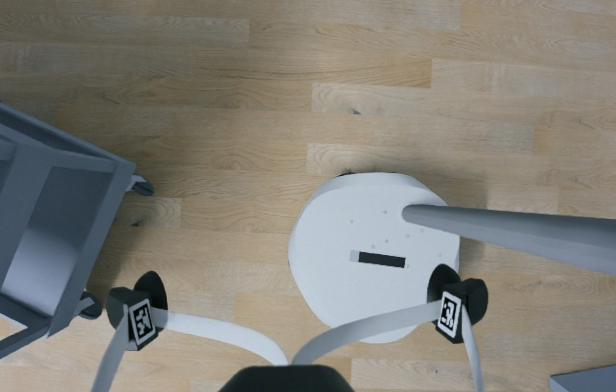

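Request:
move(blocking=false, r1={"base":{"translate_m":0.08,"strafe_m":0.027},"joints":{"lift_m":1.06,"wrist_roll_rad":2.0},"pace":"slow"}, cameras=[])

Request:
wait(seconds=2, cameras=[])

Request:
move(blocking=false, r1={"joints":{"arm_m":0.198}}, cameras=[])

Request:
wait(seconds=3, cameras=["r1_head_camera","r1_wrist_camera"])

Scene clock: 1222.30 s.
move: r1 moving
r1.base_odometry: x=-2.707 y=-0.840 heading=-2.361
r1.turned_by_wheels: +0.001
r1.turned_by_imu: +0.000
r1.base_tilt: forward=-1.6 right=+1.2
r1.lidar_m: 0.63 2.77 2.10 0.98 0.90 0.64 1.25 1.77 2.45 2.68 2.82 0.60
r1.base_status: translate_m moving; strafe_m moving
r1.joint_positions: lift_m=+1.025 arm_m=+0.000 wrist_yaw_rad=+0.002 wrist_pitch_rad=+1.568 wrist_roll_rad=+1.912 gripper_m=+0.140
r1.joint_status: lift_m moving; wrist_roll_rad moving
r1.measured_speeds: translate_m=+0.049 strafe_m=+0.016 rotate_rad=+0.002 lift_m=+0.097 arm_m=+0.000 wrist_yaw_rad=+0.000 wrist_pitch_rad=+0.000 wrist_roll_rad=+0.881
r1.motor_effort: lift_m=+25(27) arm_m=-4(4) wheel_0=+5(6) wheel_1=+4(7) wheel_2=-5(6)
r1.servo_current: wrist_yaw_rad=46(72) wrist_pitch_rad=46(46) wrist_roll_rad=78(78) gripper_m=46(46)
r1.hand_pose: x=+0.1719 y=-0.0874 z=+0.9147 quat_wxyz=(+0.409, +0.578, +0.408, -0.576) (m; r1's base frame)
r1.wrist_depth_mm: 1118 1138 1118 1138 1118 1138 1138 / 1118 1138 1098 1118 1138 1118 1138 / 1098 1118 1098 1138 1118 1138 1138 / 1160 1118 1118 960 917 917 1098 / - 1160 1138 931 917 1138 1138 / - 196 1138 1138 904 196 1118 / - 1008 1138 144 1118 1118 1138
r2: as last shown
r2.lidar_m: 0.69 0.73 0.99 1.49 2.97 1.28 0.97 0.93 1.01 1.16 1.11 1.14
r2.motor_effort: lift_m=+21(21) arm_m=-9(9) wheel_0=-17(18) wheel_1=-12(12) wheel_2=+3(4)
r2.servo_current: wrist_yaw_rad=65(78) wrist_pitch_rad=46(46) wrist_roll_rad=46(52) gripper_m=104(104)
r2.contact_limits: translate_m 0.6
r2.wrist_depth_mm: - - 248 160 230 224 217 / - - - 161 231 224 218 / 842 866 820 162 233 226 220 / 946 - - 163 234 228 221 / - - - 164 236 228 223 / - - 254 166 178 228 224 / - - 146 - 236 232 224
pictures: none
No camera images: "cameras" was empty.

Scene clock: 1223.87 s.
earlier move: r1 done
r1.base_odometry: x=-2.739 y=-0.904 heading=-2.361
r1.turned_by_wheels: +0.000
r1.turned_by_imu: +0.000
r1.base_tilt: forward=-1.6 right=+1.3
r1.lidar_m: 0.56 2.73 2.08 1.05 0.91 0.70 1.22 1.85 2.52 2.69 2.84 0.56
r1.base_status: done
r1.joint_positions: lift_m=+1.060 arm_m=+0.000 wrist_yaw_rad=+0.002 wrist_pitch_rad=+1.568 wrist_roll_rad=+1.998 gripper_m=+0.140
r1.joint_status: all done
r1.measured_speeds: all 0
r1.motor_effort: lift_m=+24(27) arm_m=-4(4) wheel_0=+3(7) wheel_1=+4(7) wheel_2=-1(7)
r1.servo_current: wrist_yaw_rad=39(72) wrist_pitch_rad=46(52) wrist_roll_rad=59(78) gripper_m=46(46)
r1.hand_pose: x=+0.1719 y=-0.0874 z=+0.9493 quat_wxyz=(+0.384, +0.595, +0.383, -0.593) (m; r1's base frame)
r1.wrist_depth_mm: 1182 1138 1160 1182 1160 1182 1160 / 1160 1138 1138 1205 1160 1160 1182 / 1182 1182 1182 1160 1182 466 319 / 1160 1160 1182 976 946 1182 1160 / 559 1025 1160 960 946 1182 1160 / - 193 1160 1160 946 196 1182 / - 178 1160 143 1160 1160 1182
r2.base_odometry: x=-3.425 y=+0.674 heading=-1.954
r2.turned_by_wheels: +0.000
r2.turned_by_imu: +0.000
r2.base_tilt: forward=-0.6 right=+0.1
r2.lidar_m: 0.69 0.80 0.99 1.50 2.97 1.29 0.99 0.95 1.01 1.16 1.13 1.10
r2.base_status: not commanded
r2.joint_positions: lift_m=+0.950 arm_m=+0.300 wrist_yaw_rad=+0.783 wrist_pitch_rad=+0.001 wrist_roll_rad=+0.000 gripper_m=-0.029
r2.joint_status: not commanded
r2.measured_speeds: all 0
r2.motor_effort: lift_m=+21(21) arm_m=-9(9) wheel_0=-18(18) wheel_1=-12(12) wheel_2=+3(4)
r2.servo_current: wrist_yaw_rad=72(85) wrist_pitch_rad=39(46) wrist_roll_rad=52(59) gripper_m=98(104)
r2.contact_limits: translate_m 0.6
r2.hand_pose: x=+0.7373 y=+0.1414 z=+1.1276 quat_wxyz=(+0.924, +0.000, +0.000, +0.382) (m; r2's base frame)
r2.wrist_depth_mm: - - - 160 231 224 217 / - 854 - 161 231 224 218 / 820 - - 162 232 226 220 / - - - 163 234 229 221 / - - - 164 236 228 224 / - - 255 165 178 229 224 / - - 146 - 238 232 225
wait: 1.57 of 2 s (r1 has come to rest)
pictures: none
No camera images: "cameras" was empty.

Scene clock: 1224.37 s.
move: r1 moving
r1.base_odometry: x=-2.739 y=-0.904 heading=-2.361
r1.turned_by_wheels: +0.000
r1.turned_by_imu: +0.000
r1.base_tilt: forward=-1.6 right=+1.3
r1.lidar_m: 0.56 2.73 2.09 1.04 0.94 0.69 1.18 1.85 2.53 2.70 2.86 0.54
r1.base_status: not commanded
r1.joint_positions: lift_m=+1.060 arm_m=+0.051 wrist_yaw_rad=+0.002 wrist_pitch_rad=+1.568 wrist_roll_rad=+1.998 gripper_m=+0.140
r1.joint_status: arm_m moving
r1.measured_speeds: translate_m=+0.000 strafe_m=+0.000 rotate_rad=+0.000 lift_m=+0.000 arm_m=+0.195 wrist_yaw_rad=+0.000 wrist_pitch_rad=+0.000 wrist_roll_rad=+0.000
r1.motor_effort: lift_m=+24(24) arm_m=+4(6) wheel_0=+3(4) wheel_1=+4(4) wheel_2=-1(1)
r1.servo_current: wrist_yaw_rad=59(65) wrist_pitch_rad=39(46) wrist_roll_rad=33(59) gripper_m=39(46)
r1.hand_pose: x=+0.2227 y=-0.0874 z=+0.9493 quat_wxyz=(+0.384, +0.595, +0.383, -0.593) (m; r1's base frame)
r1.wrist_depth_mm: 1160 1160 1160 1138 1182 1182 1182 / 1160 1138 1182 1160 1160 1138 1182 / 1160 1160 1138 1160 946 634 1160 / 1182 1160 1160 1182 946 1205 1182 / 508 976 1160 1160 960 1160 1182 / - 193 1160 1160 960 196 1160 / - 177 1160 144 1182 1160 1160
r2: as last shown
r2.lidar_m: 0.69 0.76 1.00 1.48 2.97 1.29 0.98 0.93 1.02 1.17 1.14 1.13
r2.motor_effort: lift_m=+21(21) arm_m=-9(9) wheel_0=-17(18) wheel_1=-12(12) wheel_2=+3(3)
r2.servo_current: wrist_yaw_rad=72(85) wrist_pitch_rad=33(46) wrist_roll_rad=52(52) gripper_m=98(104)
r2.contact_limits: translate_m 0.6
r2.wrist_depth_mm: - - - 160 230 224 217 / - 854 - 161 231 224 217 / 820 - - 162 232 225 221 / - - - 163 233 228 222 / - - - 164 236 228 223 / - - 255 166 177 229 223 / - - 146 - 238 232 225
pictures: none
No camera images: "cameras" was empty.

Scene clock: 1225.57 s.
earlier move: r1 done
r1.base_odometry: x=-2.739 y=-0.904 heading=-2.361
r1.turned_by_wheels: +0.000
r1.turned_by_imu: +0.000
r1.base_tilt: forward=-1.5 right=+1.2
r1.lidar_m: 0.56 2.73 2.09 1.06 0.93 0.70 1.22 1.84 2.53 2.70 2.83 0.53
r1.base_status: not commanded
r1.joint_positions: lift_m=+1.060 arm_m=+0.198 wrist_yaw_rad=+0.002 wrist_pitch_rad=+1.568 wrist_roll_rad=+1.998 gripper_m=+0.140
r1.joint_status: all done
r1.measured_speeds: all 0
r1.motor_effort: lift_m=+24(24) arm_m=+4(7) wheel_0=+4(4) wheel_1=+4(4) wheel_2=-1(1)
r1.servo_current: wrist_yaw_rad=33(65) wrist_pitch_rad=46(52) wrist_roll_rad=39(65) gripper_m=46(46)
r1.hand_pose: x=+0.3698 y=-0.0874 z=+0.9494 quat_wxyz=(+0.384, +0.595, +0.383, -0.593) (m; r1's base frame)
r1.wrist_depth_mm: 1160 1182 1138 1160 1160 1160 1182 / 1138 1138 1160 1160 1138 1182 1160 / 1182 1182 1160 1160 976 946 1182 / 377 439 1160 1182 960 960 1160 / 351 - 1182 1138 1160 960 1138 / 349 197 960 1160 1138 197 1160 / 379 155 931 144 1160 1182 1182
r2.base_odometry: x=-3.425 y=+0.674 heading=-1.954
r2.turned_by_wheels: +0.000
r2.turned_by_imu: +0.000
r2.base_tilt: forward=-0.6 right=+0.1
r2.lidar_m: 0.71 0.79 0.96 1.49 2.97 1.28 0.96 0.94 1.00 1.16 1.12 1.11
r2.base_status: not commanded
r2.joint_positions: lift_m=+0.950 arm_m=+0.300 wrist_yaw_rad=+0.783 wrist_pitch_rad=+0.001 wrist_roll_rad=+0.000 gripper_m=-0.029
r2.joint_status: not commanded
r2.measured_speeds: all 0
r2.motor_effort: lift_m=+21(21) arm_m=-9(9) wheel_0=-17(18) wheel_1=-12(12) wheel_2=+3(4)
r2.servo_current: wrist_yaw_rad=72(91) wrist_pitch_rad=46(46) wrist_roll_rad=46(52) gripper_m=104(104)
r2.contact_limits: translate_m 0.6
r2.hand_pose: x=+0.7373 y=+0.1414 z=+1.1276 quat_wxyz=(+0.924, +0.000, +0.000, +0.382) (m; r2's base frame)
r2.wrist_depth_mm: - - - 160 230 223 217 / - 854 - 161 230 224 219 / - - - 163 232 226 220 / - - - 163 233 228 222 / - - - 164 236 229 223 / - - 256 165 178 228 224 / - - 146 - 237 232 225
wait: 1.20 of 3 s (r1 has come to rest)
pictures: r1_head_camera, r1_wrist_camera
Images, in order (width x height): r1_head_camera 420x560, r1_wrist_camera 616x392.

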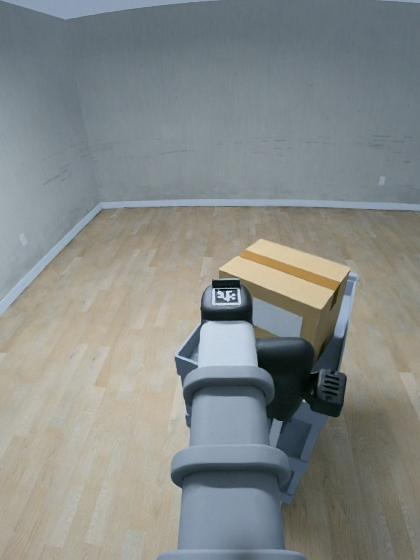

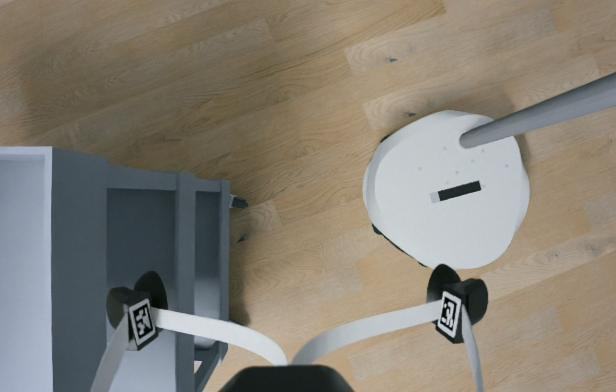

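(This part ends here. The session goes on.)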